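# Tip a ball from a gutter into a roofed box

## Task

Get the ball out of the gutter it rests in and into the box belonging to the same arm. The box is covered on top and has one open side. Tipping the gutter so the ball rolls in is allowed. The task fails if the box is more than slightly moved, raised, rotated or tilted, or if the ball ever reaches the floor. The ball stays in the gutter only while the gutter's open end is higher; holding the handle vertical lets it roll out.

## Robot and tools

Setup: three arms, arm1, arm2 and arm3, each an i2rt Big YAM with a right hand of three fingers (index, middle, ring) and a thumb. Base poses in the scene frame (m, quat wxyz): arm1 at (-1.709, -0.435, 0.863), (0.993, -0.003, 0.001, 0.121); arm2 at (-0.003, -0.098, 0.947), (0.610, 0.004, -0.005, 0.793); arm3 at (1.719, 0.291, 0.949), (0.100, -0.001, -0.001, -0.995). Each foot faces its own +x. Reach is about 1.06 m from the joint1 axis. Loose objects may occasionally get a small push.

Frames: one scene frame in metres, origin on the floor, +z up. The hand point is fixed to the palm. In its axes, +z runs out along the straight fingers, +x crosses the palm away from the thumb, +y leaves the palm face (palm at y = -0.063). With joints 1, 5, 6 at 0 and the hand level and forward, the palm faces up with the thumb on the right; joint6 alone cannot turn it fully palm-down. A wrist camera on a mast on the palm side (x +0.042 to +0.098, z -0.158 to -0.111, out to y +0.064) can collide with things.

move: one action for any arms at once. Each of arm1, arm2, arm3 is its own object (or left out). Inside it:
- joints: absolute targets by name. joint1_rad -2.879..2.879 (base yaw, + is counter-clockwise from above), joint2_rad 0..3.141 (shoulder, + raises then brings forward), joint3_rad 0..3.019 (elbow, + opens), joint4_rad -1.692..1.57 (hand pitch, + tips fingers up), joint5_rad -1.57..1.57 (sideways, + to the arm's right), joint6_rad -2.094..2.094 (roll, + clockwise seen from behind), all in radians. The 16 finger keys hand_index_mcp ... hand_thumb_ipl are absolute goals on a -1..1 scale between each hinge's stops; toward -1 the mcp/pip/dip hinges curl the finger toward the palm, abd swings it away from the thumb, thumb_cmc brings the thumb across in front of the palm. Straight values: mcp 0.75, abd 0.00, pip 0.58, dip 0.70, thumb_cmc 0.71, thumb_axl 0.68, thumb_mcp 0.23, thumb_ipl 0.17. hand_current_limit (-1..1, maps to 0..550 mA cap, start +0.4) and hand_speed (-0.96..1, share (n+1)/2 of 8.5 rad/s, start -0.6) are settings, not motions. Omitted keys keep their goals.
- target: an absolute hand-point pose [x, y, z, qw, qx, qy, qz] in the scene frame (m, unit quaternion), reached by a straight-line path from hand_target. speed: top path speed 0.002..4.3 m/s (default 0.25); rotation up to twice that in rad/s. With target, joints may only contain hand keys; arm joint keys get the call refused.
- min_time_s: 0.1..8 s, the shortest duration for this arm's joint motions.
- cameras: list of arm1_cam_wrist, arm2_cam_wrist, arm3_cam_wrist, cam_end_1, cam_end_2, cam_gap_1, cam_gap_2, cam_side, cam_top, or all; [] for none.
Motions start together; hand paths finish together; paths stop after 10 s and actions after 15 s. A move with no action reports everything.

wait: seconds 0..10, optional cameras; no new command.
zoom_image: camera name plus region [x0, y0, x1, y1] in pixels of that camera's latest image (672x504, origin top-left), at most 504 per side.
finished_scene: optional scene 1; ends the scene for good, so the ball must already sit in the box stably.

Results: "move" lists commanded robots; "as last shown" marks an untouched robot whose status reads "not commanded". "pictures" gives image order. hand is the measured pose, hand_target the pose at the held joint targets; printed positions drift more at long reach. joint_positions includes fingers (on the -1..1 scale) and settings. Joint velocities are rad/s; "within noise" means at rest. Joint torques are raw, offset and noisy; entries 3 and 4 wrap at ±28 N m. hand_state gives per motor: moving, goal, blocked (pressing but short of goal), overload (shut down). <motor>_current_ma is positive when pushing toward -1. Statuses: off_target (resting away from target, not a stop); done within 1 cm and 2 degrees; time_out (a stop; on_its_own shows the target still pursued); not_followed, "joint command not followed" or "pose unreachable" mean a safety check withheld the motion; limit_stop_at_motor_heat means resend that target. After any stop or refusal, later move, wait and finished_scene calls in the same reply are skipped; after a merely invalid call they still run.

Cautions: hands lag and may overshoot their path, especially near full stretch; joint moves can swing wide and fast, and a fast outstretched arm can overshoot about 30 degrees. Arms do not yield on contact and keep pushing. Never squeeze two robots together or close fingers on another robot's fingers; the collision check can react late and allows hands and wrist cameras to meet. Do not knock items out of the work area, bump the box, or let the ball drop; tip the gutter gently. A finger motor at 495 mA or more for 5 s shuts down for 10 s. Holding loads or straining stretched arms heats joint motors: MOTOR HOT appears at 85 °C, and at 100 °C the arm goes limp (OVER-TEMPERATURE FAULT). Avoid slams, drops and hard hits on fixed things.

Each tool is called after ">>>" by a JSON object that holds its "op" and its "data".

## Session

>>> {"op": "move", "data": {}}

Scene clock: 0.00 s.
Joint torques (N m): no reading
Heat: arm1: hottest joint1_rad 38 °C; arm2: hottest joint2_rad 34 °C; arm3: hottest joint2_rad 34 °C.
Joint velocities: within noise
arm1.joint_positions: joint1_rad=+0.072 joint2_rad=+0.642 joint3_rad=+1.479 joint4_rad=-1.166 joint5_rad=-0.054 joint6_rad=+1.074 hand_index_mcp=+0.753 hand_index_abd=+0.000 hand_index_pip=+0.577 hand_index_dip=+0.696 hand_middle_mcp=+0.753 hand_middle_abd=+0.000 hand_middle_pip=+0.577 hand_middle_dip=+0.696 hand_ring_mcp=+0.753 hand_ring_abd=+0.000 hand_ring_pip=+0.577 hand_ring_dip=+0.696 hand_thumb_cmc=+0.714 hand_thumb_axl=+0.677 hand_thumb_mcp=+0.226 hand_thumb_ipl=+0.168 hand_current_limit=+0.400 hand_speed=-0.600
arm1.joint_status: not commanded
arm1.hand_state: goal,goal,goal,goal,goal,goal,goal,goal,goal,goal,goal,goal,goal,goal,goal,goal
arm1.index_mcp_current_ma: 10
arm1.index_abd_current_ma: -3
arm1.index_pip_current_ma: 5
arm1.index_dip_current_ma: -7
arm1.middle_mcp_current_ma: 4
arm1.middle_abd_current_ma: 7
arm1.middle_pip_current_ma: -3
arm1.middle_dip_current_ma: -4
arm1.ring_mcp_current_ma: 6
arm1.ring_abd_current_ma: -4
arm1.ring_pip_current_ma: 5
arm1.ring_dip_current_ma: 11
arm1.thumb_cmc_current_ma: 7
arm1.thumb_axl_current_ma: -3
arm1.thumb_mcp_current_ma: 4
arm1.thumb_ipl_current_ma: -5
arm1.hand_goal_index_mcp: 0.754
arm1.hand_goal_index_abd: 0.000
arm1.hand_goal_index_pip: 0.576
arm1.hand_goal_index_dip: 0.696
arm1.hand_goal_middle_mcp: 0.754
arm1.hand_goal_middle_abd: 0.000
arm1.hand_goal_middle_pip: 0.576
arm1.hand_goal_middle_dip: 0.696
arm1.hand_goal_ring_mcp: 0.754
arm1.hand_goal_ring_abd: 0.000
arm1.hand_goal_ring_pip: 0.576
arm1.hand_goal_ring_dip: 0.696
arm1.hand_goal_thumb_cmc: 0.714
arm1.hand_goal_thumb_axl: 0.678
arm1.hand_goal_thumb_mcp: 0.226
arm1.hand_goal_thumb_ipl: 0.168
arm1.hand: x=-1.4368 y=-0.4228 z=+1.4957 quat_wxyz=(+0.033, +0.741, +0.337, +0.579) (m; scene frame)
arm1.hand_target: x=-1.4405 y=-0.4240 z=+1.5079 quat_wxyz=(+0.034, +0.733, +0.335, +0.591) (m; scene frame)
arm1.hand_status: not commanded
arm2.joint_positions: joint1_rad=+0.304 joint2_rad=+0.645 joint3_rad=+1.378 joint4_rad=-1.256 joint5_rad=+0.114 joint6_rad=+1.179 hand_index_mcp=+0.753 hand_index_abd=+0.000 hand_index_pip=+0.577 hand_index_dip=+0.696 hand_middle_mcp=+0.753 hand_middle_abd=+0.000 hand_middle_pip=+0.577 hand_middle_dip=+0.696 hand_ring_mcp=+0.753 hand_ring_abd=+0.000 hand_ring_pip=+0.577 hand_ring_dip=+0.696 hand_thumb_cmc=+0.714 hand_thumb_axl=+0.677 hand_thumb_mcp=+0.226 hand_thumb_ipl=+0.168 hand_current_limit=+0.400 hand_speed=-0.600
arm2.joint_status: not commanded
arm2.hand_state: goal,goal,goal,goal,goal,goal,goal,goal,goal,goal,goal,goal,goal,goal,goal,goal
arm2.index_mcp_current_ma: 1
arm2.index_abd_current_ma: 1
arm2.index_pip_current_ma: 2
arm2.index_dip_current_ma: 10
arm2.middle_mcp_current_ma: 1
arm2.middle_abd_current_ma: 6
arm2.middle_pip_current_ma: 11
arm2.middle_dip_current_ma: -10
arm2.ring_mcp_current_ma: 10
arm2.ring_abd_current_ma: 12
arm2.ring_pip_current_ma: 2
arm2.ring_dip_current_ma: 0
arm2.thumb_cmc_current_ma: 10
arm2.thumb_axl_current_ma: -9
arm2.thumb_mcp_current_ma: 1
arm2.thumb_ipl_current_ma: 0
arm2.hand_goal_index_mcp: 0.754
arm2.hand_goal_index_abd: 0.000
arm2.hand_goal_index_pip: 0.576
arm2.hand_goal_index_dip: 0.696
arm2.hand_goal_middle_mcp: 0.754
arm2.hand_goal_middle_abd: 0.000
arm2.hand_goal_middle_pip: 0.576
arm2.hand_goal_middle_dip: 0.696
arm2.hand_goal_ring_mcp: 0.754
arm2.hand_goal_ring_abd: 0.000
arm2.hand_goal_ring_pip: 0.576
arm2.hand_goal_ring_dip: 0.696
arm2.hand_goal_thumb_cmc: 0.714
arm2.hand_goal_thumb_axl: 0.678
arm2.hand_goal_thumb_mcp: 0.226
arm2.hand_goal_thumb_ipl: 0.168
arm2.hand: x=-0.0485 y=+0.1670 z=+1.5099 quat_wxyz=(-0.352, +0.287, +0.813, +0.364) (m; scene frame)
arm2.hand_target: x=-0.0470 y=+0.1645 z=+1.5236 quat_wxyz=(-0.362, +0.285, +0.805, +0.373) (m; scene frame)
arm2.hand_status: not commanded
arm3.joint_positions: joint1_rad=-0.258 joint2_rad=+0.648 joint3_rad=+1.485 joint4_rad=-1.402 joint5_rad=-0.062 joint6_rad=+1.081 hand_index_mcp=+0.753 hand_index_abd=+0.000 hand_index_pip=+0.577 hand_index_dip=+0.696 hand_middle_mcp=+0.753 hand_middle_abd=+0.000 hand_middle_pip=+0.577 hand_middle_dip=+0.696 hand_ring_mcp=+0.753 hand_ring_abd=+0.000 hand_ring_pip=+0.577 hand_ring_dip=+0.696 hand_thumb_cmc=+0.714 hand_thumb_axl=+0.677 hand_thumb_mcp=+0.226 hand_thumb_ipl=+0.168 hand_current_limit=+0.400 hand_speed=-0.600
arm3.joint_status: not commanded
arm3.hand_state: goal,goal,goal,goal,goal,goal,goal,goal,goal,goal,goal,goal,goal,goal,goal,goal
arm3.index_mcp_current_ma: 9
arm3.index_abd_current_ma: -5
arm3.index_pip_current_ma: -2
arm3.index_dip_current_ma: -4
arm3.middle_mcp_current_ma: -5
arm3.middle_abd_current_ma: -3
arm3.middle_pip_current_ma: 6
arm3.middle_dip_current_ma: 10
arm3.ring_mcp_current_ma: -7
arm3.ring_abd_current_ma: -10
arm3.ring_pip_current_ma: 3
arm3.ring_dip_current_ma: 10
arm3.thumb_cmc_current_ma: 3
arm3.thumb_axl_current_ma: -9
arm3.thumb_mcp_current_ma: -2
arm3.thumb_ipl_current_ma: -11
arm3.hand_goal_index_mcp: 0.754
arm3.hand_goal_index_abd: 0.000
arm3.hand_goal_index_pip: 0.576
arm3.hand_goal_index_dip: 0.696
arm3.hand_goal_middle_mcp: 0.754
arm3.hand_goal_middle_abd: 0.000
arm3.hand_goal_middle_pip: 0.576
arm3.hand_goal_middle_dip: 0.696
arm3.hand_goal_ring_mcp: 0.754
arm3.hand_goal_ring_abd: 0.000
arm3.hand_goal_ring_pip: 0.576
arm3.hand_goal_ring_dip: 0.696
arm3.hand_goal_thumb_cmc: 0.714
arm3.hand_goal_thumb_axl: 0.678
arm3.hand_goal_thumb_mcp: 0.226
arm3.hand_goal_thumb_ipl: 0.168
arm3.hand: x=+1.4838 y=+0.3814 z=+1.5278 quat_wxyz=(+0.472, +0.202, -0.852, -0.103) (m; scene frame)
arm3.hand_target: x=+1.4863 y=+0.3813 z=+1.5367 quat_wxyz=(+0.481, +0.201, -0.847, -0.106) (m; scene frame)
arm3.hand_status: not commanded
pictures: arm1_cam_wrist, arm2_cam_wrist, arm3_cam_wrist, cam_end_1, cam_end_2, cam_gap_1, cam_gap_2, cam_side, cam_top

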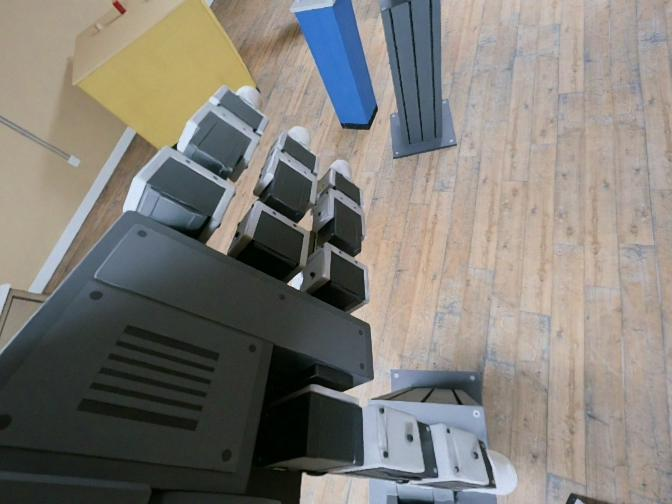

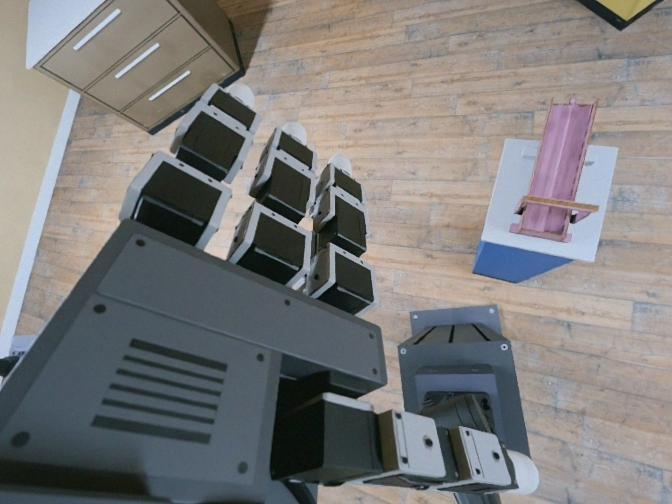

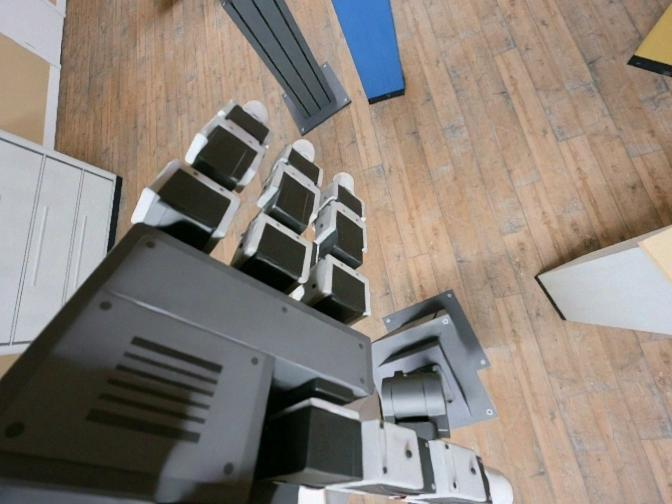

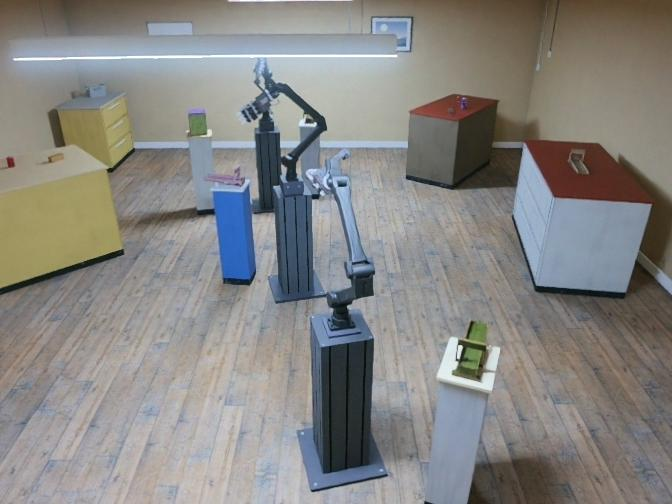

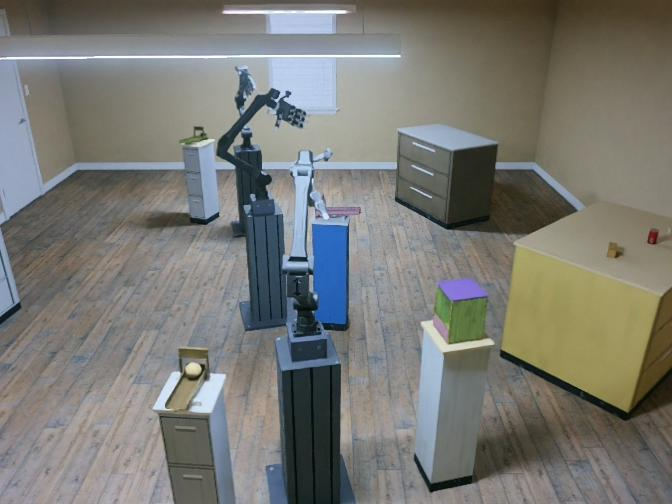

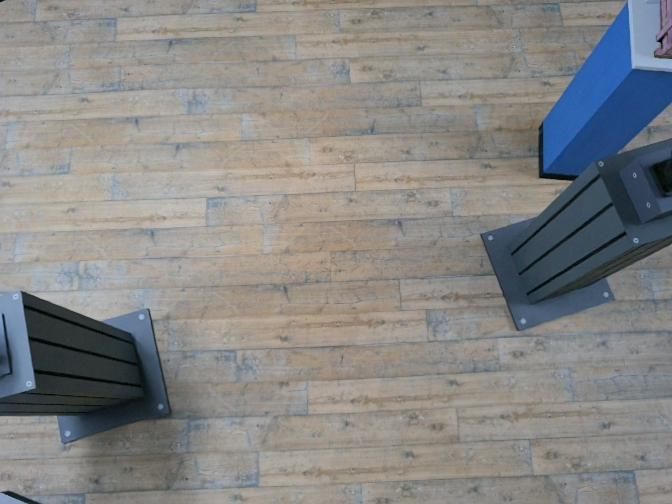

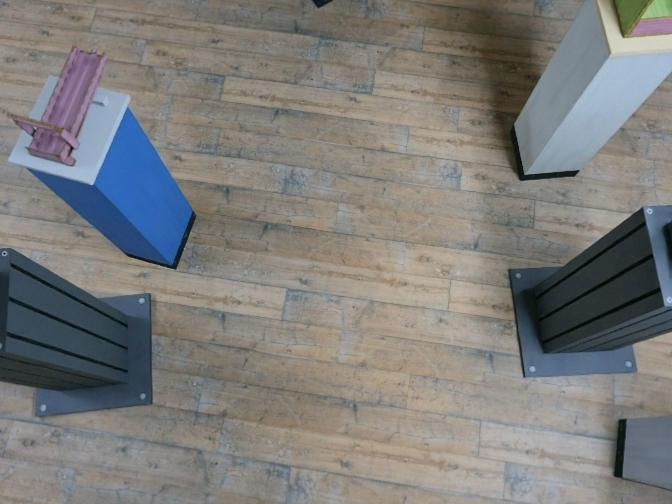

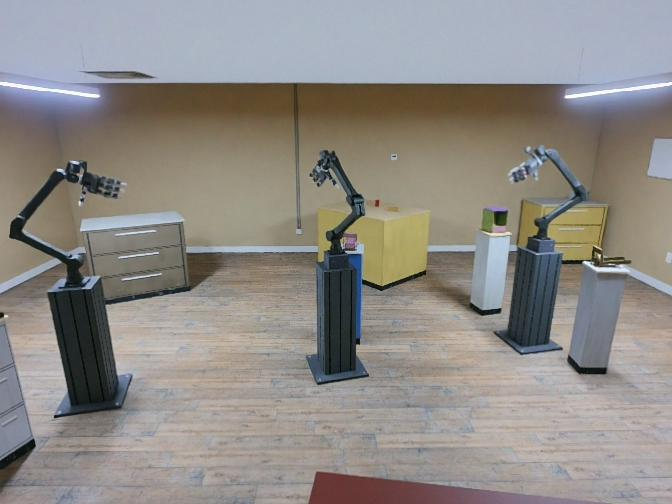

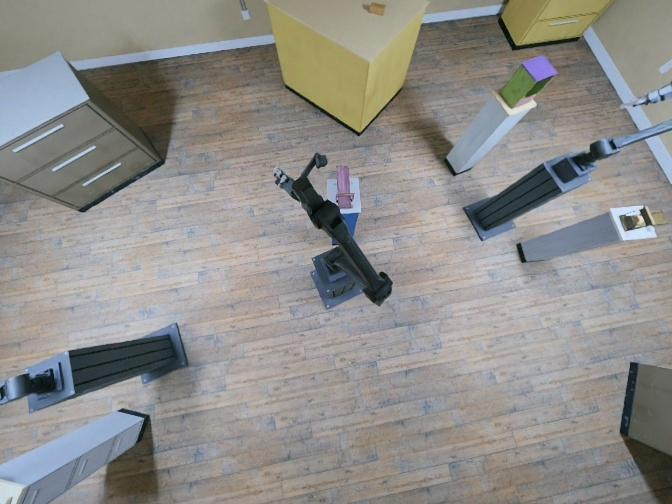

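>>> {"op": "zoom_image", "data": {"camera": "cam_end_2", "region": [140, 330, 240, 430]}}

>>> {"op": "zoom_image", "data": {"camera": "cam_end_2", "region": [410, 260, 510, 360]}}

>>> {"op": "zoom_image", "data": {"camera": "cam_side", "region": [560, 220, 650, 310]}}

>>> {"op": "zoom_image", "data": {"camera": "cam_side", "region": [450, 180, 540, 270]}}

>>> {"op": "zoom_image", "data": {"camera": "cam_top", "region": [590, 180, 670, 260]}}

>>> {"op": "zoom_image", "data": {"camera": "cam_top", "region": [480, 40, 570, 130]}}

>>> {"op": "zoom_image", "data": {"camera": "cam_end_1", "region": [420, 300, 520, 400]}}

>>> {"op": "zoom_image", "data": {"camera": "cam_end_1", "region": [170, 90, 330, 210]}}

>>> {"op": "zoom_image", "data": {"camera": "arm2_cam_wrist", "region": [480, 80, 620, 260]}}

Scaled by 5.040.

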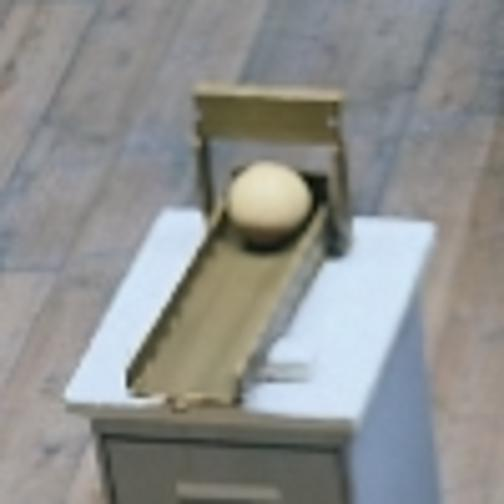

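Scaled by 5.040.

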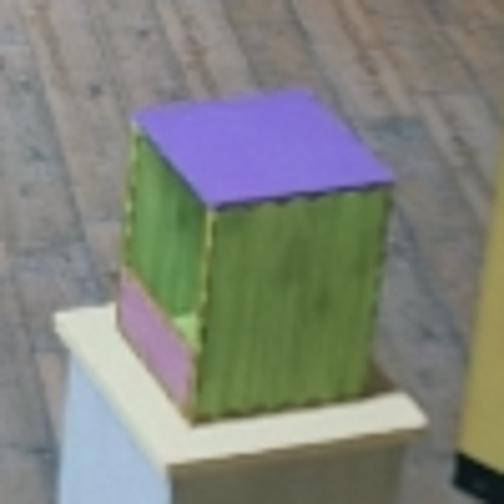

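Scaled by 5.600.

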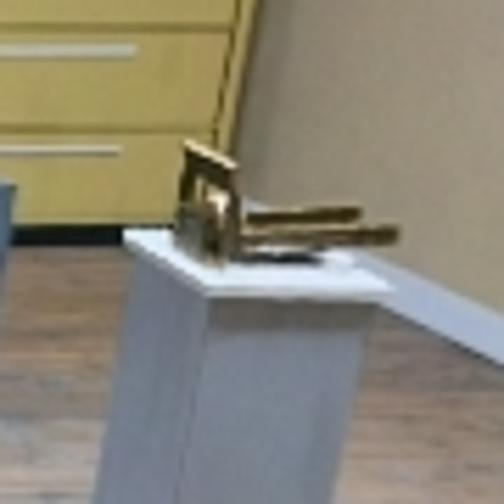

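Scaled by 5.600.

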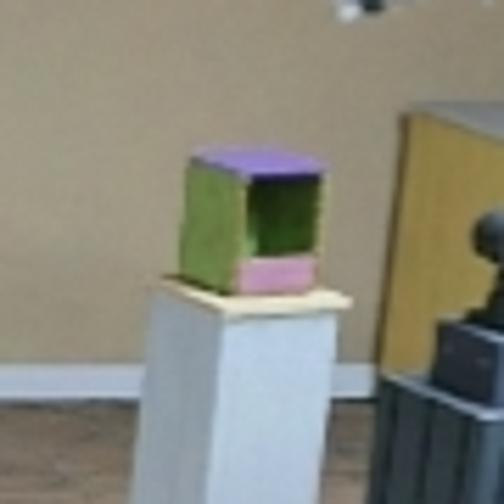

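Scaled by 6.300.

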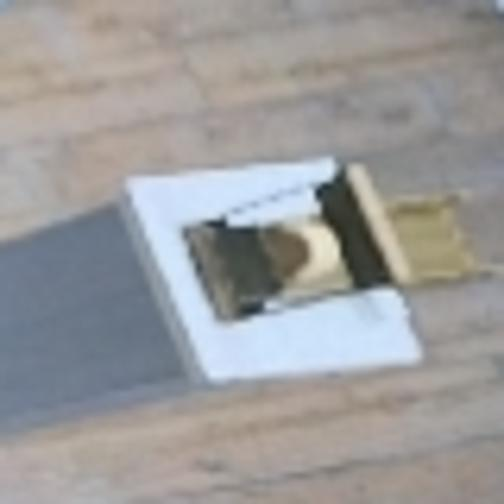

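Scaled by 5.600.

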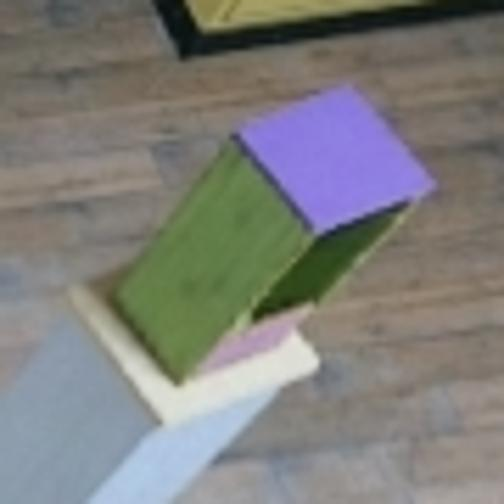

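Scaled by 5.040.

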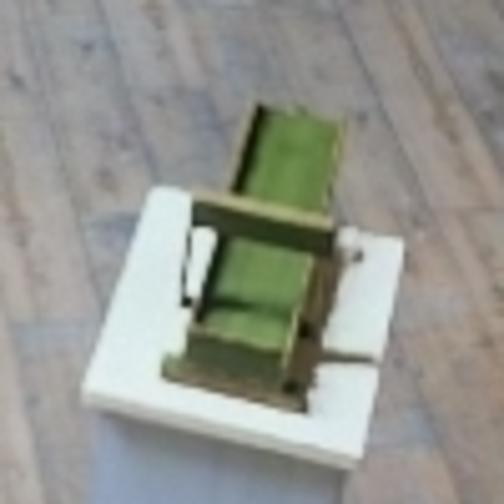

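Scaled by 3.150.

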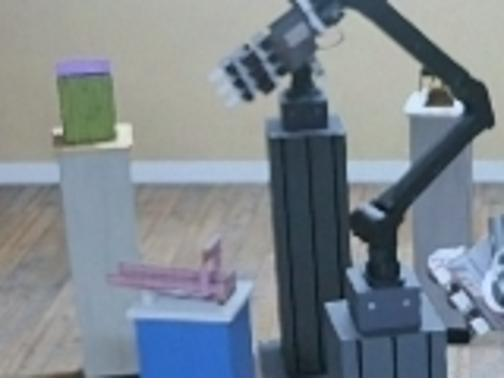

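Scaled by 2.800.

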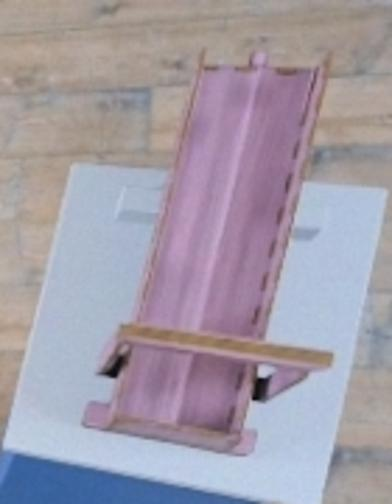

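>>> {"op": "move", "data": {"arm3": {"joints":{"joint1_rad":1.4,"joint2_rad":1.2,"joint3_rad":1.3,"joint4_rad":-1.5,"joint5_rad":0,"joint6_rad":-1.1},"min_time_s":3}, "cameras": ["arm3_cam_wrist","cam_side","cam_top"]}}

Scene clock: 6.53 s.
Joint torques (N m): arm1=[-0.62 0.38 7.56 2.45 -0.01 -0.02] | arm2=[0.44 -0.03 10.09 2.63 0.14 0.02] | arm3=[-0.56 -7.59 8.35 0.47 0.15 -0.11]
Heat: arm1: hottest joint1_rad 38 °C; arm2: hottest joint2_rad 34 °C; arm3: hottest joint2_rad 34 °C.
move: arm3 done
Joint velocities: within noise
arm1, arm2: as last shown
arm1.joint_positions: joint1_rad=+0.072 joint2_rad=+0.642 joint3_rad=+1.479 joint4_rad=-1.166 joint5_rad=-0.054 joint6_rad=+1.074 hand_index_mcp=+0.756 hand_index_abd=+0.001 hand_index_pip=+0.577 hand_index_dip=+0.696 hand_middle_mcp=+0.756 hand_middle_abd=+0.000 hand_middle_pip=+0.577 hand_middle_dip=+0.696 hand_ring_mcp=+0.755 hand_ring_abd=+0.001 hand_ring_pip=+0.577 hand_ring_dip=+0.696 hand_thumb_cmc=+0.715 hand_thumb_axl=+0.677 hand_thumb_mcp=+0.226 hand_thumb_ipl=+0.168 hand_current_limit=+0.400 hand_speed=-0.600
arm1.index_mcp_current_ma: 9
arm1.index_abd_current_ma: 5
arm1.index_pip_current_ma: 0
arm1.index_dip_current_ma: -1
arm1.middle_mcp_current_ma: 6
arm1.middle_abd_current_ma: 4
arm1.middle_dip_current_ma: -1
arm1.ring_mcp_current_ma: 7
arm1.ring_abd_current_ma: -10
arm1.ring_pip_current_ma: 4
arm1.ring_dip_current_ma: 12
arm1.thumb_cmc_current_ma: 3
arm1.thumb_axl_current_ma: -4
arm1.thumb_mcp_current_ma: 5
arm2.joint_positions: joint1_rad=+0.304 joint2_rad=+0.645 joint3_rad=+1.378 joint4_rad=-1.256 joint5_rad=+0.114 joint6_rad=+1.179 hand_index_mcp=+0.754 hand_index_abd=+0.000 hand_index_pip=+0.577 hand_index_dip=+0.696 hand_middle_mcp=+0.754 hand_middle_abd=+0.000 hand_middle_pip=+0.577 hand_middle_dip=+0.696 hand_ring_mcp=+0.754 hand_ring_abd=+0.000 hand_ring_pip=+0.577 hand_ring_dip=+0.696 hand_thumb_cmc=+0.715 hand_thumb_axl=+0.677 hand_thumb_mcp=+0.226 hand_thumb_ipl=+0.168 hand_current_limit=+0.400 hand_speed=-0.600
arm2.index_mcp_current_ma: -2
arm2.index_abd_current_ma: 3
arm2.index_pip_current_ma: 1
arm2.index_dip_current_ma: 9
arm2.middle_mcp_current_ma: 2
arm2.middle_abd_current_ma: 12
arm2.middle_pip_current_ma: 13
arm2.middle_dip_current_ma: -9
arm2.ring_mcp_current_ma: 14
arm2.ring_abd_current_ma: 2
arm2.ring_pip_current_ma: -3
arm2.ring_dip_current_ma: 4
arm2.thumb_cmc_current_ma: 3
arm2.thumb_axl_current_ma: -3
arm2.thumb_mcp_current_ma: 0
arm2.thumb_ipl_current_ma: -6
arm3.joint_positions: joint1_rad=+1.397 joint2_rad=+1.191 joint3_rad=+1.307 joint4_rad=-1.492 joint5_rad=-0.003 joint6_rad=-1.086 hand_index_mcp=+0.756 hand_index_abd=-0.004 hand_index_pip=+0.571 hand_index_dip=+0.696 hand_middle_mcp=+0.757 hand_middle_abd=-0.004 hand_middle_pip=+0.572 hand_middle_dip=+0.696 hand_ring_mcp=+0.755 hand_ring_abd=-0.005 hand_ring_pip=+0.572 hand_ring_dip=+0.696 hand_thumb_cmc=+0.726 hand_thumb_axl=+0.677 hand_thumb_mcp=+0.215 hand_thumb_ipl=+0.168 hand_current_limit=+0.400 hand_speed=-0.600
arm3.joint_status: all done
arm3.hand_state: goal,goal,goal,goal,goal,goal,goal,goal,goal,goal,goal,goal,goal,goal,goal,goal
arm3.index_mcp_current_ma: 11
arm3.index_abd_current_ma: -10
arm3.index_pip_current_ma: -2
arm3.index_dip_current_ma: -1
arm3.middle_mcp_current_ma: -3
arm3.middle_abd_current_ma: 5
arm3.middle_pip_current_ma: 8
arm3.middle_dip_current_ma: 11
arm3.ring_mcp_current_ma: 1
arm3.ring_abd_current_ma: -5
arm3.ring_pip_current_ma: 6
arm3.ring_dip_current_ma: 13
arm3.thumb_cmc_current_ma: 5
arm3.thumb_axl_current_ma: -6
arm3.thumb_mcp_current_ma: -6
arm3.thumb_ipl_current_ma: -7
arm3.hand_goal_index_mcp: 0.754
arm3.hand_goal_index_abd: 0.000
arm3.hand_goal_index_pip: 0.576
arm3.hand_goal_index_dip: 0.696
arm3.hand_goal_middle_mcp: 0.754
arm3.hand_goal_middle_abd: 0.000
arm3.hand_goal_middle_pip: 0.576
arm3.hand_goal_middle_dip: 0.696
arm3.hand_goal_ring_mcp: 0.754
arm3.hand_goal_ring_abd: 0.000
arm3.hand_goal_ring_pip: 0.576
arm3.hand_goal_ring_dip: 0.696
arm3.hand_goal_thumb_cmc: 0.714
arm3.hand_goal_thumb_axl: 0.678
arm3.hand_goal_thumb_mcp: 0.226
arm3.hand_goal_thumb_ipl: 0.168
arm3.hand: x=+1.7957 y=-0.1363 z=+1.2706 quat_wxyz=(+0.085, +0.845, +0.526, -0.050)
arm3.hand_target: x=+1.7972 y=-0.1339 z=+1.2625 quat_wxyz=(+0.074, +0.841, +0.533, -0.045)
arm3.hand_status: not commanded
arm3_cam_wrist: T_world_to_cam=[[0.25029, -0.95643, 0.15033, -0.73475], [-0.69244, -0.06832, 0.71823, 0.28395], [-0.67666, -0.28386, -0.67937, 2.17251]] pos_world=[1.85058, -0.06663, 1.38246]

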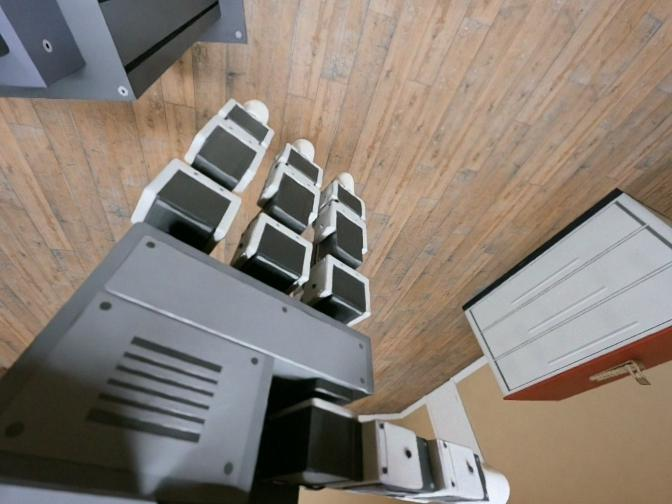

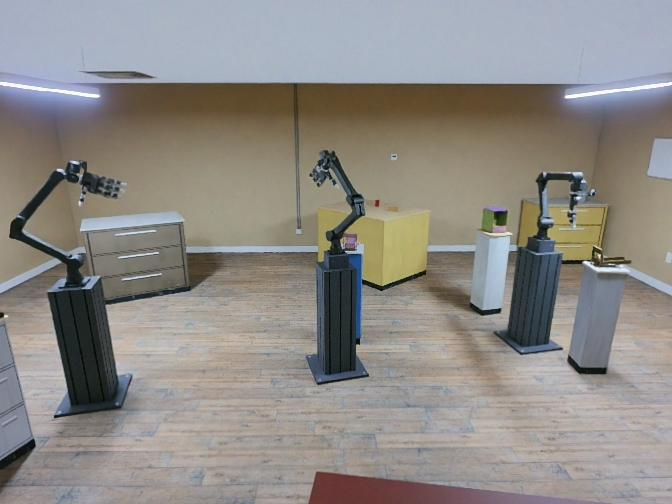

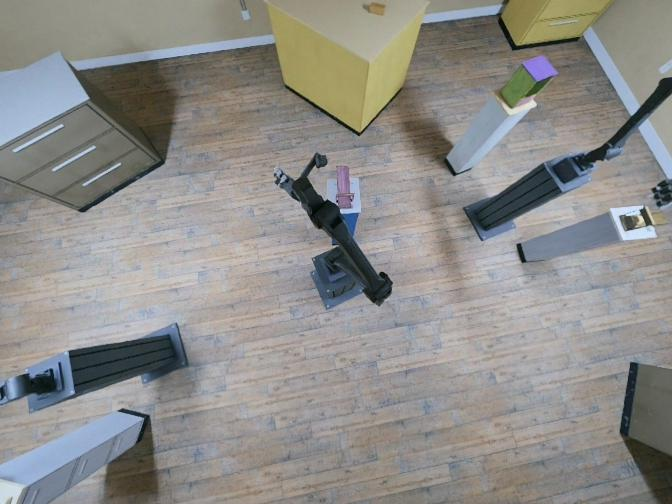

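>>> {"op": "move", "data": {"arm3": {"target":[2.05,0.067,1.25,0,0.7071,0.7071,0],"speed":0.2}, "cameras": ["arm3_cam_wrist","cam_end_2"]}}

Scene clock: 9.33 s.
Joint torques (N m): arm1=[-0.62 0.38 7.56 2.45 -0.01 -0.02] | arm2=[0.5 0.03 10.1 2.65 0.13 0.02] | arm3=[-0.5 -6.53 11.63 0.02 0.09 0.19]
Heat: arm1: hottest joint1_rad 38 °C; arm2: hottest joint2_rad 34 °C; arm3: hottest joint2_rad 34 °C.
move: arm3 off_target
Joint velocities: within noise
arm1, arm2: as last shown
arm1.index_abd_current_ma: -4
arm1.index_pip_current_ma: 5
arm1.index_dip_current_ma: 2
arm1.middle_mcp_current_ma: 3
arm1.middle_pip_current_ma: -4
arm1.middle_dip_current_ma: 3
arm1.ring_mcp_current_ma: 1
arm1.ring_abd_current_ma: -5
arm1.ring_dip_current_ma: 14
arm1.thumb_cmc_current_ma: 2
arm1.thumb_axl_current_ma: -2
arm1.thumb_mcp_current_ma: 2
arm2.index_mcp_current_ma: 1
arm2.index_abd_current_ma: -5
arm2.index_pip_current_ma: -1
arm2.index_dip_current_ma: 7
arm2.middle_mcp_current_ma: -3
arm2.middle_abd_current_ma: 7
arm2.middle_dip_current_ma: -12
arm2.ring_mcp_current_ma: 17
arm2.ring_abd_current_ma: 12
arm2.ring_pip_current_ma: 5
arm2.thumb_axl_current_ma: -5
arm2.thumb_mcp_current_ma: -7
arm2.thumb_ipl_current_ma: -1
arm3.joint_positions: joint1_rad=+2.247 joint2_rad=+1.164 joint3_rad=+1.244 joint4_rad=-1.672 joint5_rad=-0.005 joint6_rad=-0.704 hand_index_mcp=+0.753 hand_index_abd=-0.004 hand_index_pip=+0.571 hand_index_dip=+0.696 hand_middle_mcp=+0.754 hand_middle_abd=-0.004 hand_middle_pip=+0.572 hand_middle_dip=+0.695 hand_ring_mcp=+0.754 hand_ring_abd=-0.005 hand_ring_pip=+0.572 hand_ring_dip=+0.696 hand_thumb_cmc=+0.719 hand_thumb_axl=+0.677 hand_thumb_mcp=+0.215 hand_thumb_ipl=+0.168 hand_current_limit=+0.400 hand_speed=-0.600
arm3.joint_status: not commanded
arm3.hand_state: goal,goal,goal,goal,goal,goal,goal,goal,goal,goal,goal,goal,goal,goal,goal,goal
arm3.index_mcp_current_ma: 7
arm3.index_abd_current_ma: -8
arm3.index_pip_current_ma: -6
arm3.index_dip_current_ma: 6
arm3.middle_mcp_current_ma: -9
arm3.middle_abd_current_ma: 3
arm3.middle_pip_current_ma: 3
arm3.middle_dip_current_ma: 10
arm3.ring_mcp_current_ma: -5
arm3.ring_abd_current_ma: -1
arm3.ring_pip_current_ma: 4
arm3.ring_dip_current_ma: 10
arm3.thumb_cmc_current_ma: 3
arm3.thumb_axl_current_ma: -3
arm3.thumb_mcp_current_ma: -1
arm3.thumb_ipl_current_ma: -8
arm3.hand_goal_index_mcp: 0.754
arm3.hand_goal_index_abd: 0.000
arm3.hand_goal_index_pip: 0.576
arm3.hand_goal_index_dip: 0.696
arm3.hand_goal_middle_mcp: 0.754
arm3.hand_goal_middle_abd: 0.000
arm3.hand_goal_middle_pip: 0.576
arm3.hand_goal_middle_dip: 0.696
arm3.hand_goal_ring_mcp: 0.754
arm3.hand_goal_ring_abd: 0.000
arm3.hand_goal_ring_pip: 0.576
arm3.hand_goal_ring_dip: 0.696
arm3.hand_goal_thumb_cmc: 0.714
arm3.hand_goal_thumb_axl: 0.678
arm3.hand_goal_thumb_mcp: 0.226
arm3.hand_goal_thumb_ipl: 0.168
arm3.hand: x=+2.0429 y=+0.0723 z=+1.2355 quat_wxyz=(-0.011, +0.704, +0.711, +0.000)
arm3.hand_target: x=+2.0496 y=+0.0672 z=+1.2498 quat_wxyz=(+0.001, +0.707, +0.707, +0.000)
arm3.hand_status: off_target (0.017 m and 1.4 deg from the pose sent, 0.326 m and 28.5 deg at the start; a joint's target at an end of its range on 21 of 73 steps)
arm3_cam_wrist: T_world_to_cam=[[0.65846, -0.74998, -0.06293, -1.17703], [-0.50991, -0.50606, 0.69562, 0.18125], [-0.55355, -0.42595, -0.71564, 2.17871]] pos_world=[2.07347, 0.13701, 1.35903]

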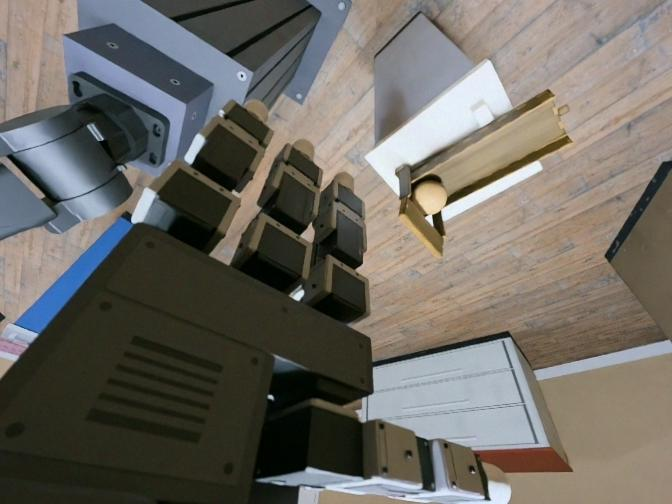

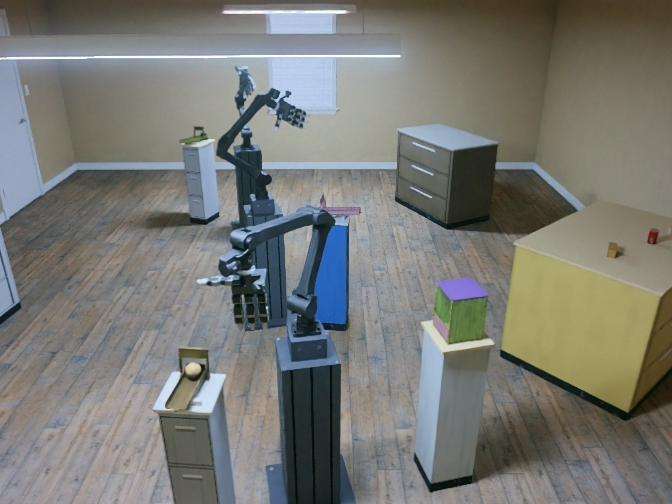

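>>> {"op": "zoom_image", "data": {"camera": "arm3_cam_wrist", "region": [350, 40, 600, 290]}}

>>> {"op": "zoom_image", "data": {"camera": "cam_end_2", "region": [150, 335, 230, 415]}}

Scaled by 2.016.

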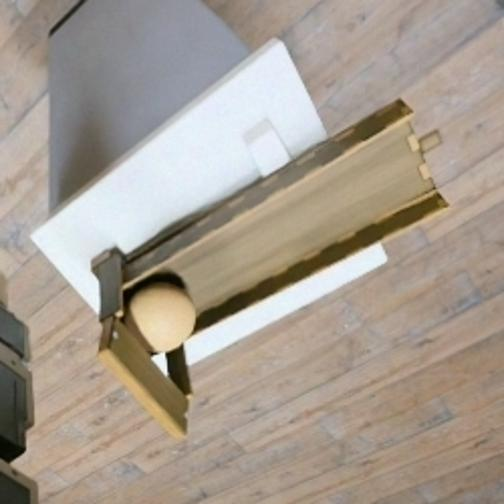

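Scaled by 6.300.

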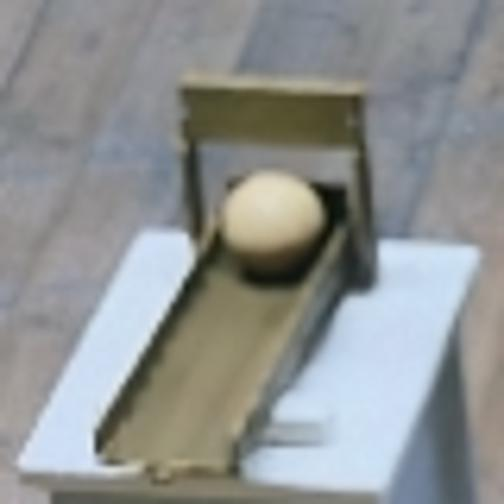

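>>> {"op": "move", "data": {"cameras": ["cam_side","cam_top","arm3_cam_wrist","cam_end_2"]}}

>>> {"op": "zoom_image", "data": {"camera": "cam_side", "region": [575, 235, 640, 284]}}

>>> {"op": "zoom_image", "data": {"camera": "arm3_cam_wrist", "region": [385, 150, 465, 270]}}

>>> {"op": "zoom_image", "data": {"camera": "cam_end_2", "region": [160, 340, 225, 390]}}

Scene clock: 10.37 s.
Joint torques (N m): arm1=[-0.62 0.38 7.56 2.45 -0.01 -0.02] | arm2=[0.56 -0.03 10.09 2.66 0.14 0.02] | arm3=[-0.44 -6.53 11.63 0.01 0.1 0.21]
Heat: arm1: hottest joint1_rad 38 °C; arm2: hottest joint2_rad 34 °C; arm3: hottest joint2_rad 34 °C.
Joint velocities: within noise
arm1.joint_positions: joint1_rad=+0.072 joint2_rad=+0.642 joint3_rad=+1.479 joint4_rad=-1.166 joint5_rad=-0.054 joint6_rad=+1.074 hand_index_mcp=+0.756 hand_index_abd=+0.001 hand_index_pip=+0.577 hand_index_dip=+0.696 hand_middle_mcp=+0.756 hand_middle_abd=+0.000 hand_middle_pip=+0.577 hand_middle_dip=+0.696 hand_ring_mcp=+0.755 hand_ring_abd=+0.001 hand_ring_pip=+0.577 hand_ring_dip=+0.696 hand_thumb_cmc=+0.715 hand_thumb_axl=+0.677 hand_thumb_mcp=+0.226 hand_thumb_ipl=+0.168 hand_current_limit=+0.400 hand_speed=-0.600
arm1.joint_status: not commanded
arm1.hand_state: goal,goal,goal,goal,goal,goal,goal,goal,goal,goal,goal,goal,goal,goal,goal,goal
arm1.index_mcp_current_ma: 11
arm1.index_abd_current_ma: -1
arm1.index_pip_current_ma: 2
arm1.index_dip_current_ma: -2
arm1.middle_mcp_current_ma: 5
arm1.middle_abd_current_ma: 7
arm1.middle_pip_current_ma: -3
arm1.middle_dip_current_ma: 2
arm1.ring_mcp_current_ma: -1
arm1.ring_abd_current_ma: -6
arm1.ring_pip_current_ma: 6
arm1.ring_dip_current_ma: 12
arm1.thumb_cmc_current_ma: 5
arm1.thumb_axl_current_ma: 0
arm1.thumb_mcp_current_ma: 5
arm1.thumb_ipl_current_ma: -1
arm1.hand_goal_index_mcp: 0.754
arm1.hand_goal_index_abd: 0.000
arm1.hand_goal_index_pip: 0.576
arm1.hand_goal_index_dip: 0.696
arm1.hand_goal_middle_mcp: 0.754
arm1.hand_goal_middle_abd: 0.000
arm1.hand_goal_middle_pip: 0.576
arm1.hand_goal_middle_dip: 0.696
arm1.hand_goal_ring_mcp: 0.754
arm1.hand_goal_ring_abd: 0.000
arm1.hand_goal_ring_pip: 0.576
arm1.hand_goal_ring_dip: 0.696
arm1.hand_goal_thumb_cmc: 0.714
arm1.hand_goal_thumb_axl: 0.678
arm1.hand_goal_thumb_mcp: 0.226
arm1.hand_goal_thumb_ipl: 0.168
arm1.hand: x=-1.4368 y=-0.4228 z=+1.4957 quat_wxyz=(+0.033, +0.741, +0.337, +0.579) (m; scene frame)
arm1.hand_target: x=-1.4405 y=-0.4240 z=+1.5079 quat_wxyz=(+0.034, +0.733, +0.335, +0.591) (m; scene frame)
arm1.hand_status: not commanded
arm2.joint_positions: joint1_rad=+0.304 joint2_rad=+0.645 joint3_rad=+1.378 joint4_rad=-1.256 joint5_rad=+0.114 joint6_rad=+1.179 hand_index_mcp=+0.754 hand_index_abd=+0.000 hand_index_pip=+0.577 hand_index_dip=+0.696 hand_middle_mcp=+0.754 hand_middle_abd=+0.000 hand_middle_pip=+0.577 hand_middle_dip=+0.696 hand_ring_mcp=+0.754 hand_ring_abd=+0.000 hand_ring_pip=+0.577 hand_ring_dip=+0.696 hand_thumb_cmc=+0.715 hand_thumb_axl=+0.677 hand_thumb_mcp=+0.226 hand_thumb_ipl=+0.168 hand_current_limit=+0.400 hand_speed=-0.600
arm2.joint_status: not commanded
arm2.hand_state: goal,goal,goal,goal,goal,goal,goal,goal,goal,goal,goal,goal,goal,goal,goal,goal
arm2.index_mcp_current_ma: -5
arm2.index_abd_current_ma: -3
arm2.index_pip_current_ma: 4
arm2.index_dip_current_ma: 11
arm2.middle_mcp_current_ma: 0
arm2.middle_abd_current_ma: 10
arm2.middle_pip_current_ma: 5
arm2.middle_dip_current_ma: -7
arm2.ring_mcp_current_ma: 6
arm2.ring_abd_current_ma: 2
arm2.ring_pip_current_ma: -5
arm2.ring_dip_current_ma: 9
arm2.thumb_cmc_current_ma: 5
arm2.thumb_axl_current_ma: 0
arm2.thumb_mcp_current_ma: -1
arm2.thumb_ipl_current_ma: -1
arm2.hand_goal_index_mcp: 0.754
arm2.hand_goal_index_abd: 0.000
arm2.hand_goal_index_pip: 0.576
arm2.hand_goal_index_dip: 0.696
arm2.hand_goal_middle_mcp: 0.754
arm2.hand_goal_middle_abd: 0.000
arm2.hand_goal_middle_pip: 0.576
arm2.hand_goal_middle_dip: 0.696
arm2.hand_goal_ring_mcp: 0.754
arm2.hand_goal_ring_abd: 0.000
arm2.hand_goal_ring_pip: 0.576
arm2.hand_goal_ring_dip: 0.696
arm2.hand_goal_thumb_cmc: 0.714
arm2.hand_goal_thumb_axl: 0.678
arm2.hand_goal_thumb_mcp: 0.226
arm2.hand_goal_thumb_ipl: 0.168
arm2.hand: x=-0.0485 y=+0.1670 z=+1.5099 quat_wxyz=(-0.352, +0.287, +0.813, +0.364) (m; scene frame)
arm2.hand_target: x=-0.0470 y=+0.1645 z=+1.5236 quat_wxyz=(-0.362, +0.285, +0.805, +0.373) (m; scene frame)
arm2.hand_status: not commanded
arm3.joint_positions: joint1_rad=+2.247 joint2_rad=+1.164 joint3_rad=+1.244 joint4_rad=-1.672 joint5_rad=-0.005 joint6_rad=-0.703 hand_index_mcp=+0.753 hand_index_abd=-0.004 hand_index_pip=+0.571 hand_index_dip=+0.696 hand_middle_mcp=+0.754 hand_middle_abd=-0.004 hand_middle_pip=+0.572 hand_middle_dip=+0.695 hand_ring_mcp=+0.754 hand_ring_abd=-0.005 hand_ring_pip=+0.572 hand_ring_dip=+0.696 hand_thumb_cmc=+0.719 hand_thumb_axl=+0.677 hand_thumb_mcp=+0.215 hand_thumb_ipl=+0.168 hand_current_limit=+0.400 hand_speed=-0.600
arm3.joint_status: not commanded
arm3.hand_state: goal,goal,goal,goal,goal,goal,goal,goal,goal,goal,goal,goal,goal,goal,goal,goal
arm3.index_mcp_current_ma: 9
arm3.index_abd_current_ma: -9
arm3.index_pip_current_ma: 0
arm3.index_dip_current_ma: 5
arm3.middle_mcp_current_ma: -11
arm3.middle_abd_current_ma: 5
arm3.middle_pip_current_ma: 9
arm3.middle_dip_current_ma: 5
arm3.ring_mcp_current_ma: -5
arm3.ring_abd_current_ma: -6
arm3.ring_pip_current_ma: 6
arm3.ring_dip_current_ma: 7
arm3.thumb_cmc_current_ma: 4
arm3.thumb_axl_current_ma: -4
arm3.thumb_mcp_current_ma: -8
arm3.thumb_ipl_current_ma: -8
arm3.hand_goal_index_mcp: 0.754
arm3.hand_goal_index_abd: 0.000
arm3.hand_goal_index_pip: 0.576
arm3.hand_goal_index_dip: 0.696
arm3.hand_goal_middle_mcp: 0.754
arm3.hand_goal_middle_abd: 0.000
arm3.hand_goal_middle_pip: 0.576
arm3.hand_goal_middle_dip: 0.696
arm3.hand_goal_ring_mcp: 0.754
arm3.hand_goal_ring_abd: 0.000
arm3.hand_goal_ring_pip: 0.576
arm3.hand_goal_ring_dip: 0.696
arm3.hand_goal_thumb_cmc: 0.714
arm3.hand_goal_thumb_axl: 0.678
arm3.hand_goal_thumb_mcp: 0.226
arm3.hand_goal_thumb_ipl: 0.168
arm3.hand: x=+2.0429 y=+0.0722 z=+1.2355 quat_wxyz=(-0.011, +0.704, +0.710, +0.000) (m; scene frame)
arm3.hand_target: x=+2.0496 y=+0.0672 z=+1.2498 quat_wxyz=(+0.001, +0.707, +0.707, +0.000) (m; scene frame)
arm3.hand_status: off_target (0.017 m and 1.4 deg from the pose sent, 0.326 m and 28.5 deg at the start; a joint's target at an end of its range on 21 of 73 steps)
pictures: arm3_cam_wrist, cam_end_2, cam_side, cam_top
camera_calibration:
arm3_cam_wrist: T_world_to_cam=[[0.65816, -0.75024, -0.06294, -1.1765], [-0.5101, -0.50585, 0.69564, 0.18158], [-0.55373, -0.42574, -0.71563, 2.17905]] pos_world=[2.07357, 0.13691, 1.35903]

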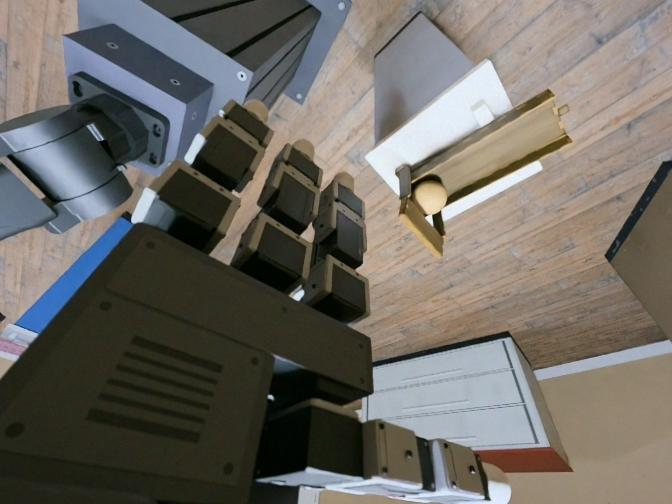

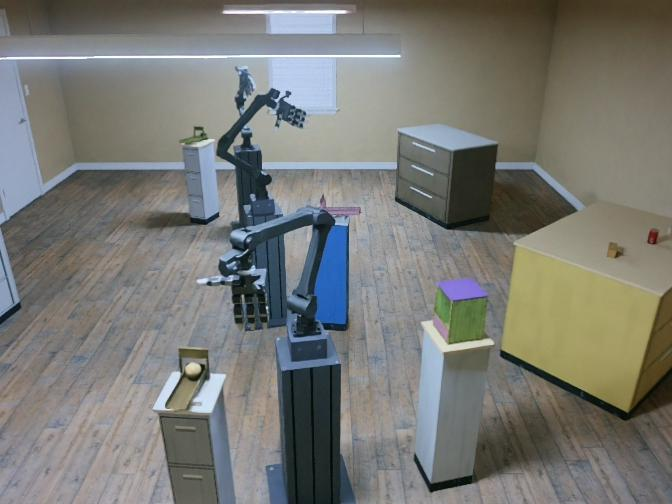

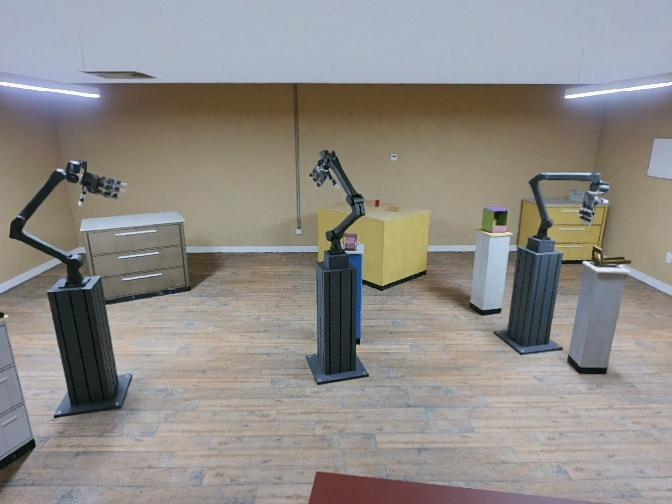

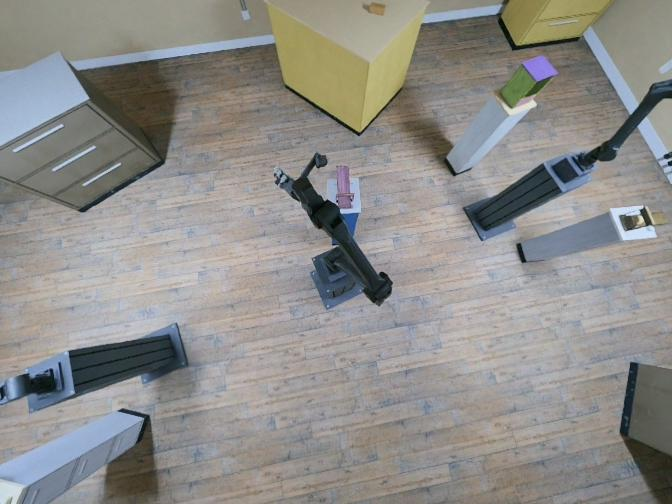

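Scaled by 7.754.

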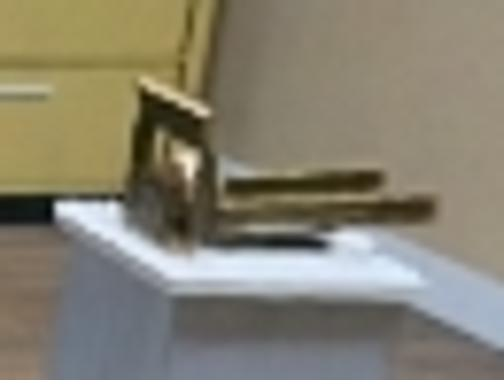

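Scaled by 4.200.

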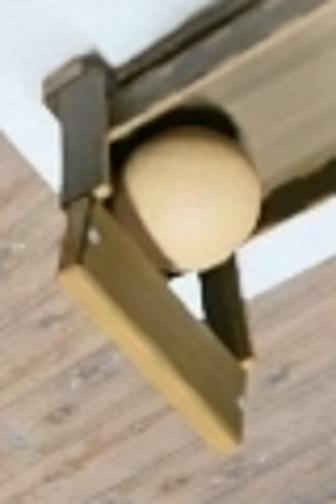

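Scaled by 7.754.

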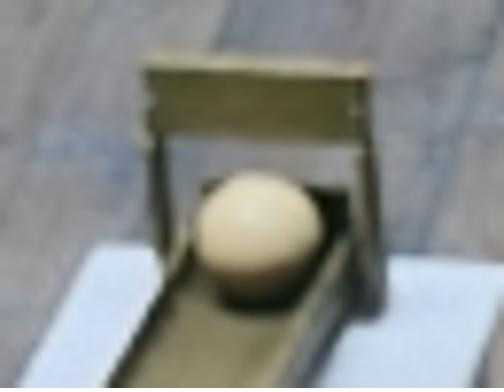

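>>> {"op": "move", "data": {"arm3": {"target":[1.91,0.06,1.04,0,0.7071,0.7071,0],"speed":0.2}, "cameras": ["arm3_cam_wrist"]}}

>>> {"op": "zoom_image", "data": {"camera": "arm3_cam_wrist", "region": [372, 100, 672, 400]}}

Scene clock: 20.17 s.
Joint torques (N m): arm1=[-0.62 0.44 7.57 2.44 -0.01 -0.02] | arm2=[0.5 0.03 10.11 2.66 0.14 0.03] | arm3=[-1.61 -3.96 7.45 0.66 -0.1 -0.12]
Heat: arm1: hottest joint1_rad 38 °C; arm2: hottest joint2_rad 34 °C; arm3: hottest joint2_rad 34 °C.
move: arm3 done
Joint velocities: within noise
arm1, arm2: as last shown
arm1.index_mcp_current_ma: 9
arm1.index_abd_current_ma: 1
arm1.index_pip_current_ma: -2
arm1.index_dip_current_ma: 2
arm1.middle_mcp_current_ma: 7
arm1.middle_abd_current_ma: 3
arm1.middle_pip_current_ma: -6
arm1.middle_dip_current_ma: 0
arm1.ring_mcp_current_ma: 2
arm1.ring_abd_current_ma: -7
arm1.ring_pip_current_ma: 2
arm1.ring_dip_current_ma: 7
arm1.thumb_cmc_current_ma: 3
arm1.thumb_axl_current_ma: -1
arm1.thumb_mcp_current_ma: 3
arm1.thumb_ipl_current_ma: -6
arm2.index_mcp_current_ma: 6
arm2.index_pip_current_ma: -2
arm2.middle_mcp_current_ma: 1
arm2.middle_abd_current_ma: 7
arm2.middle_pip_current_ma: 3
arm2.middle_dip_current_ma: -8
arm2.ring_mcp_current_ma: 14
arm2.ring_abd_current_ma: 10
arm2.ring_pip_current_ma: 5
arm2.ring_dip_current_ma: 4
arm2.thumb_cmc_current_ma: 1
arm2.thumb_axl_current_ma: 3
arm2.thumb_ipl_current_ma: 3
arm3.joint_positions: joint1_rad=+1.851 joint2_rad=+1.028 joint3_rad=+0.623 joint4_rad=-1.173 joint5_rad=+0.000 joint6_rad=-1.086 hand_index_mcp=+0.753 hand_index_abd=+0.001 hand_index_pip=+0.571 hand_index_dip=+0.695 hand_middle_mcp=+0.753 hand_middle_abd=+0.000 hand_middle_pip=+0.572 hand_middle_dip=+0.695 hand_ring_mcp=+0.753 hand_ring_abd=+0.001 hand_ring_pip=+0.571 hand_ring_dip=+0.696 hand_thumb_cmc=+0.719 hand_thumb_axl=+0.677 hand_thumb_mcp=+0.214 hand_thumb_ipl=+0.168 hand_current_limit=+0.400 hand_speed=-0.600
arm3.joint_status: not commanded
arm3.hand_state: goal,goal,goal,goal,goal,goal,goal,goal,goal,goal,goal,goal,goal,goal,goal,goal
arm3.index_mcp_current_ma: 11
arm3.index_abd_current_ma: -10
arm3.index_pip_current_ma: -4
arm3.index_dip_current_ma: 3
arm3.middle_mcp_current_ma: -6
arm3.middle_abd_current_ma: 6
arm3.middle_pip_current_ma: 9
arm3.middle_dip_current_ma: 6
arm3.ring_mcp_current_ma: 0
arm3.ring_abd_current_ma: -8
arm3.ring_pip_current_ma: 6
arm3.ring_dip_current_ma: 10
arm3.thumb_cmc_current_ma: 12
arm3.thumb_axl_current_ma: -6
arm3.thumb_mcp_current_ma: -6
arm3.thumb_ipl_current_ma: -9
arm3.hand_goal_index_mcp: 0.754
arm3.hand_goal_index_abd: 0.000
arm3.hand_goal_index_pip: 0.576
arm3.hand_goal_index_dip: 0.696
arm3.hand_goal_middle_mcp: 0.754
arm3.hand_goal_middle_abd: 0.000
arm3.hand_goal_middle_pip: 0.576
arm3.hand_goal_middle_dip: 0.696
arm3.hand_goal_ring_mcp: 0.754
arm3.hand_goal_ring_abd: 0.000
arm3.hand_goal_ring_pip: 0.576
arm3.hand_goal_ring_dip: 0.696
arm3.hand_goal_thumb_cmc: 0.714
arm3.hand_goal_thumb_axl: 0.678
arm3.hand_goal_thumb_mcp: 0.226
arm3.hand_goal_thumb_ipl: 0.168
arm3.hand: x=+1.9115 y=+0.0610 z=+1.0407 quat_wxyz=(-0.003, +0.708, +0.706, -0.001)
arm3.hand_target: x=+1.9100 y=+0.0599 z=+1.0401 quat_wxyz=(+0.000, +0.707, +0.707, +0.000)
arm3.hand_status: done (0.002 m and 0.4 deg from the pose sent, 0.237 m and 1.4 deg at the start)
arm3_cam_wrist: T_world_to_cam=[[0.649, -0.75926, -0.04821, -1.10794], [-0.52348, -0.49164, 0.69589, 0.26882], [-0.55206, -0.42639, -0.71653, 1.95988]] pos_world=[1.94175, 0.12663, 1.16383]

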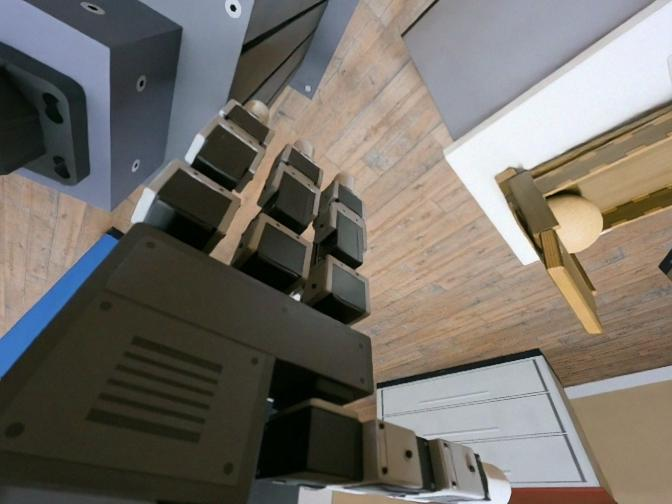

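Scaled by 1.680.

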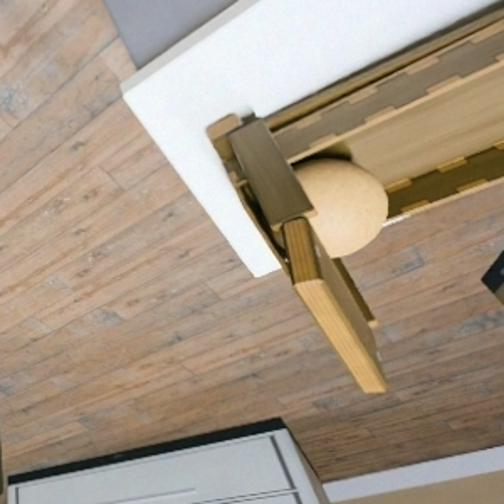

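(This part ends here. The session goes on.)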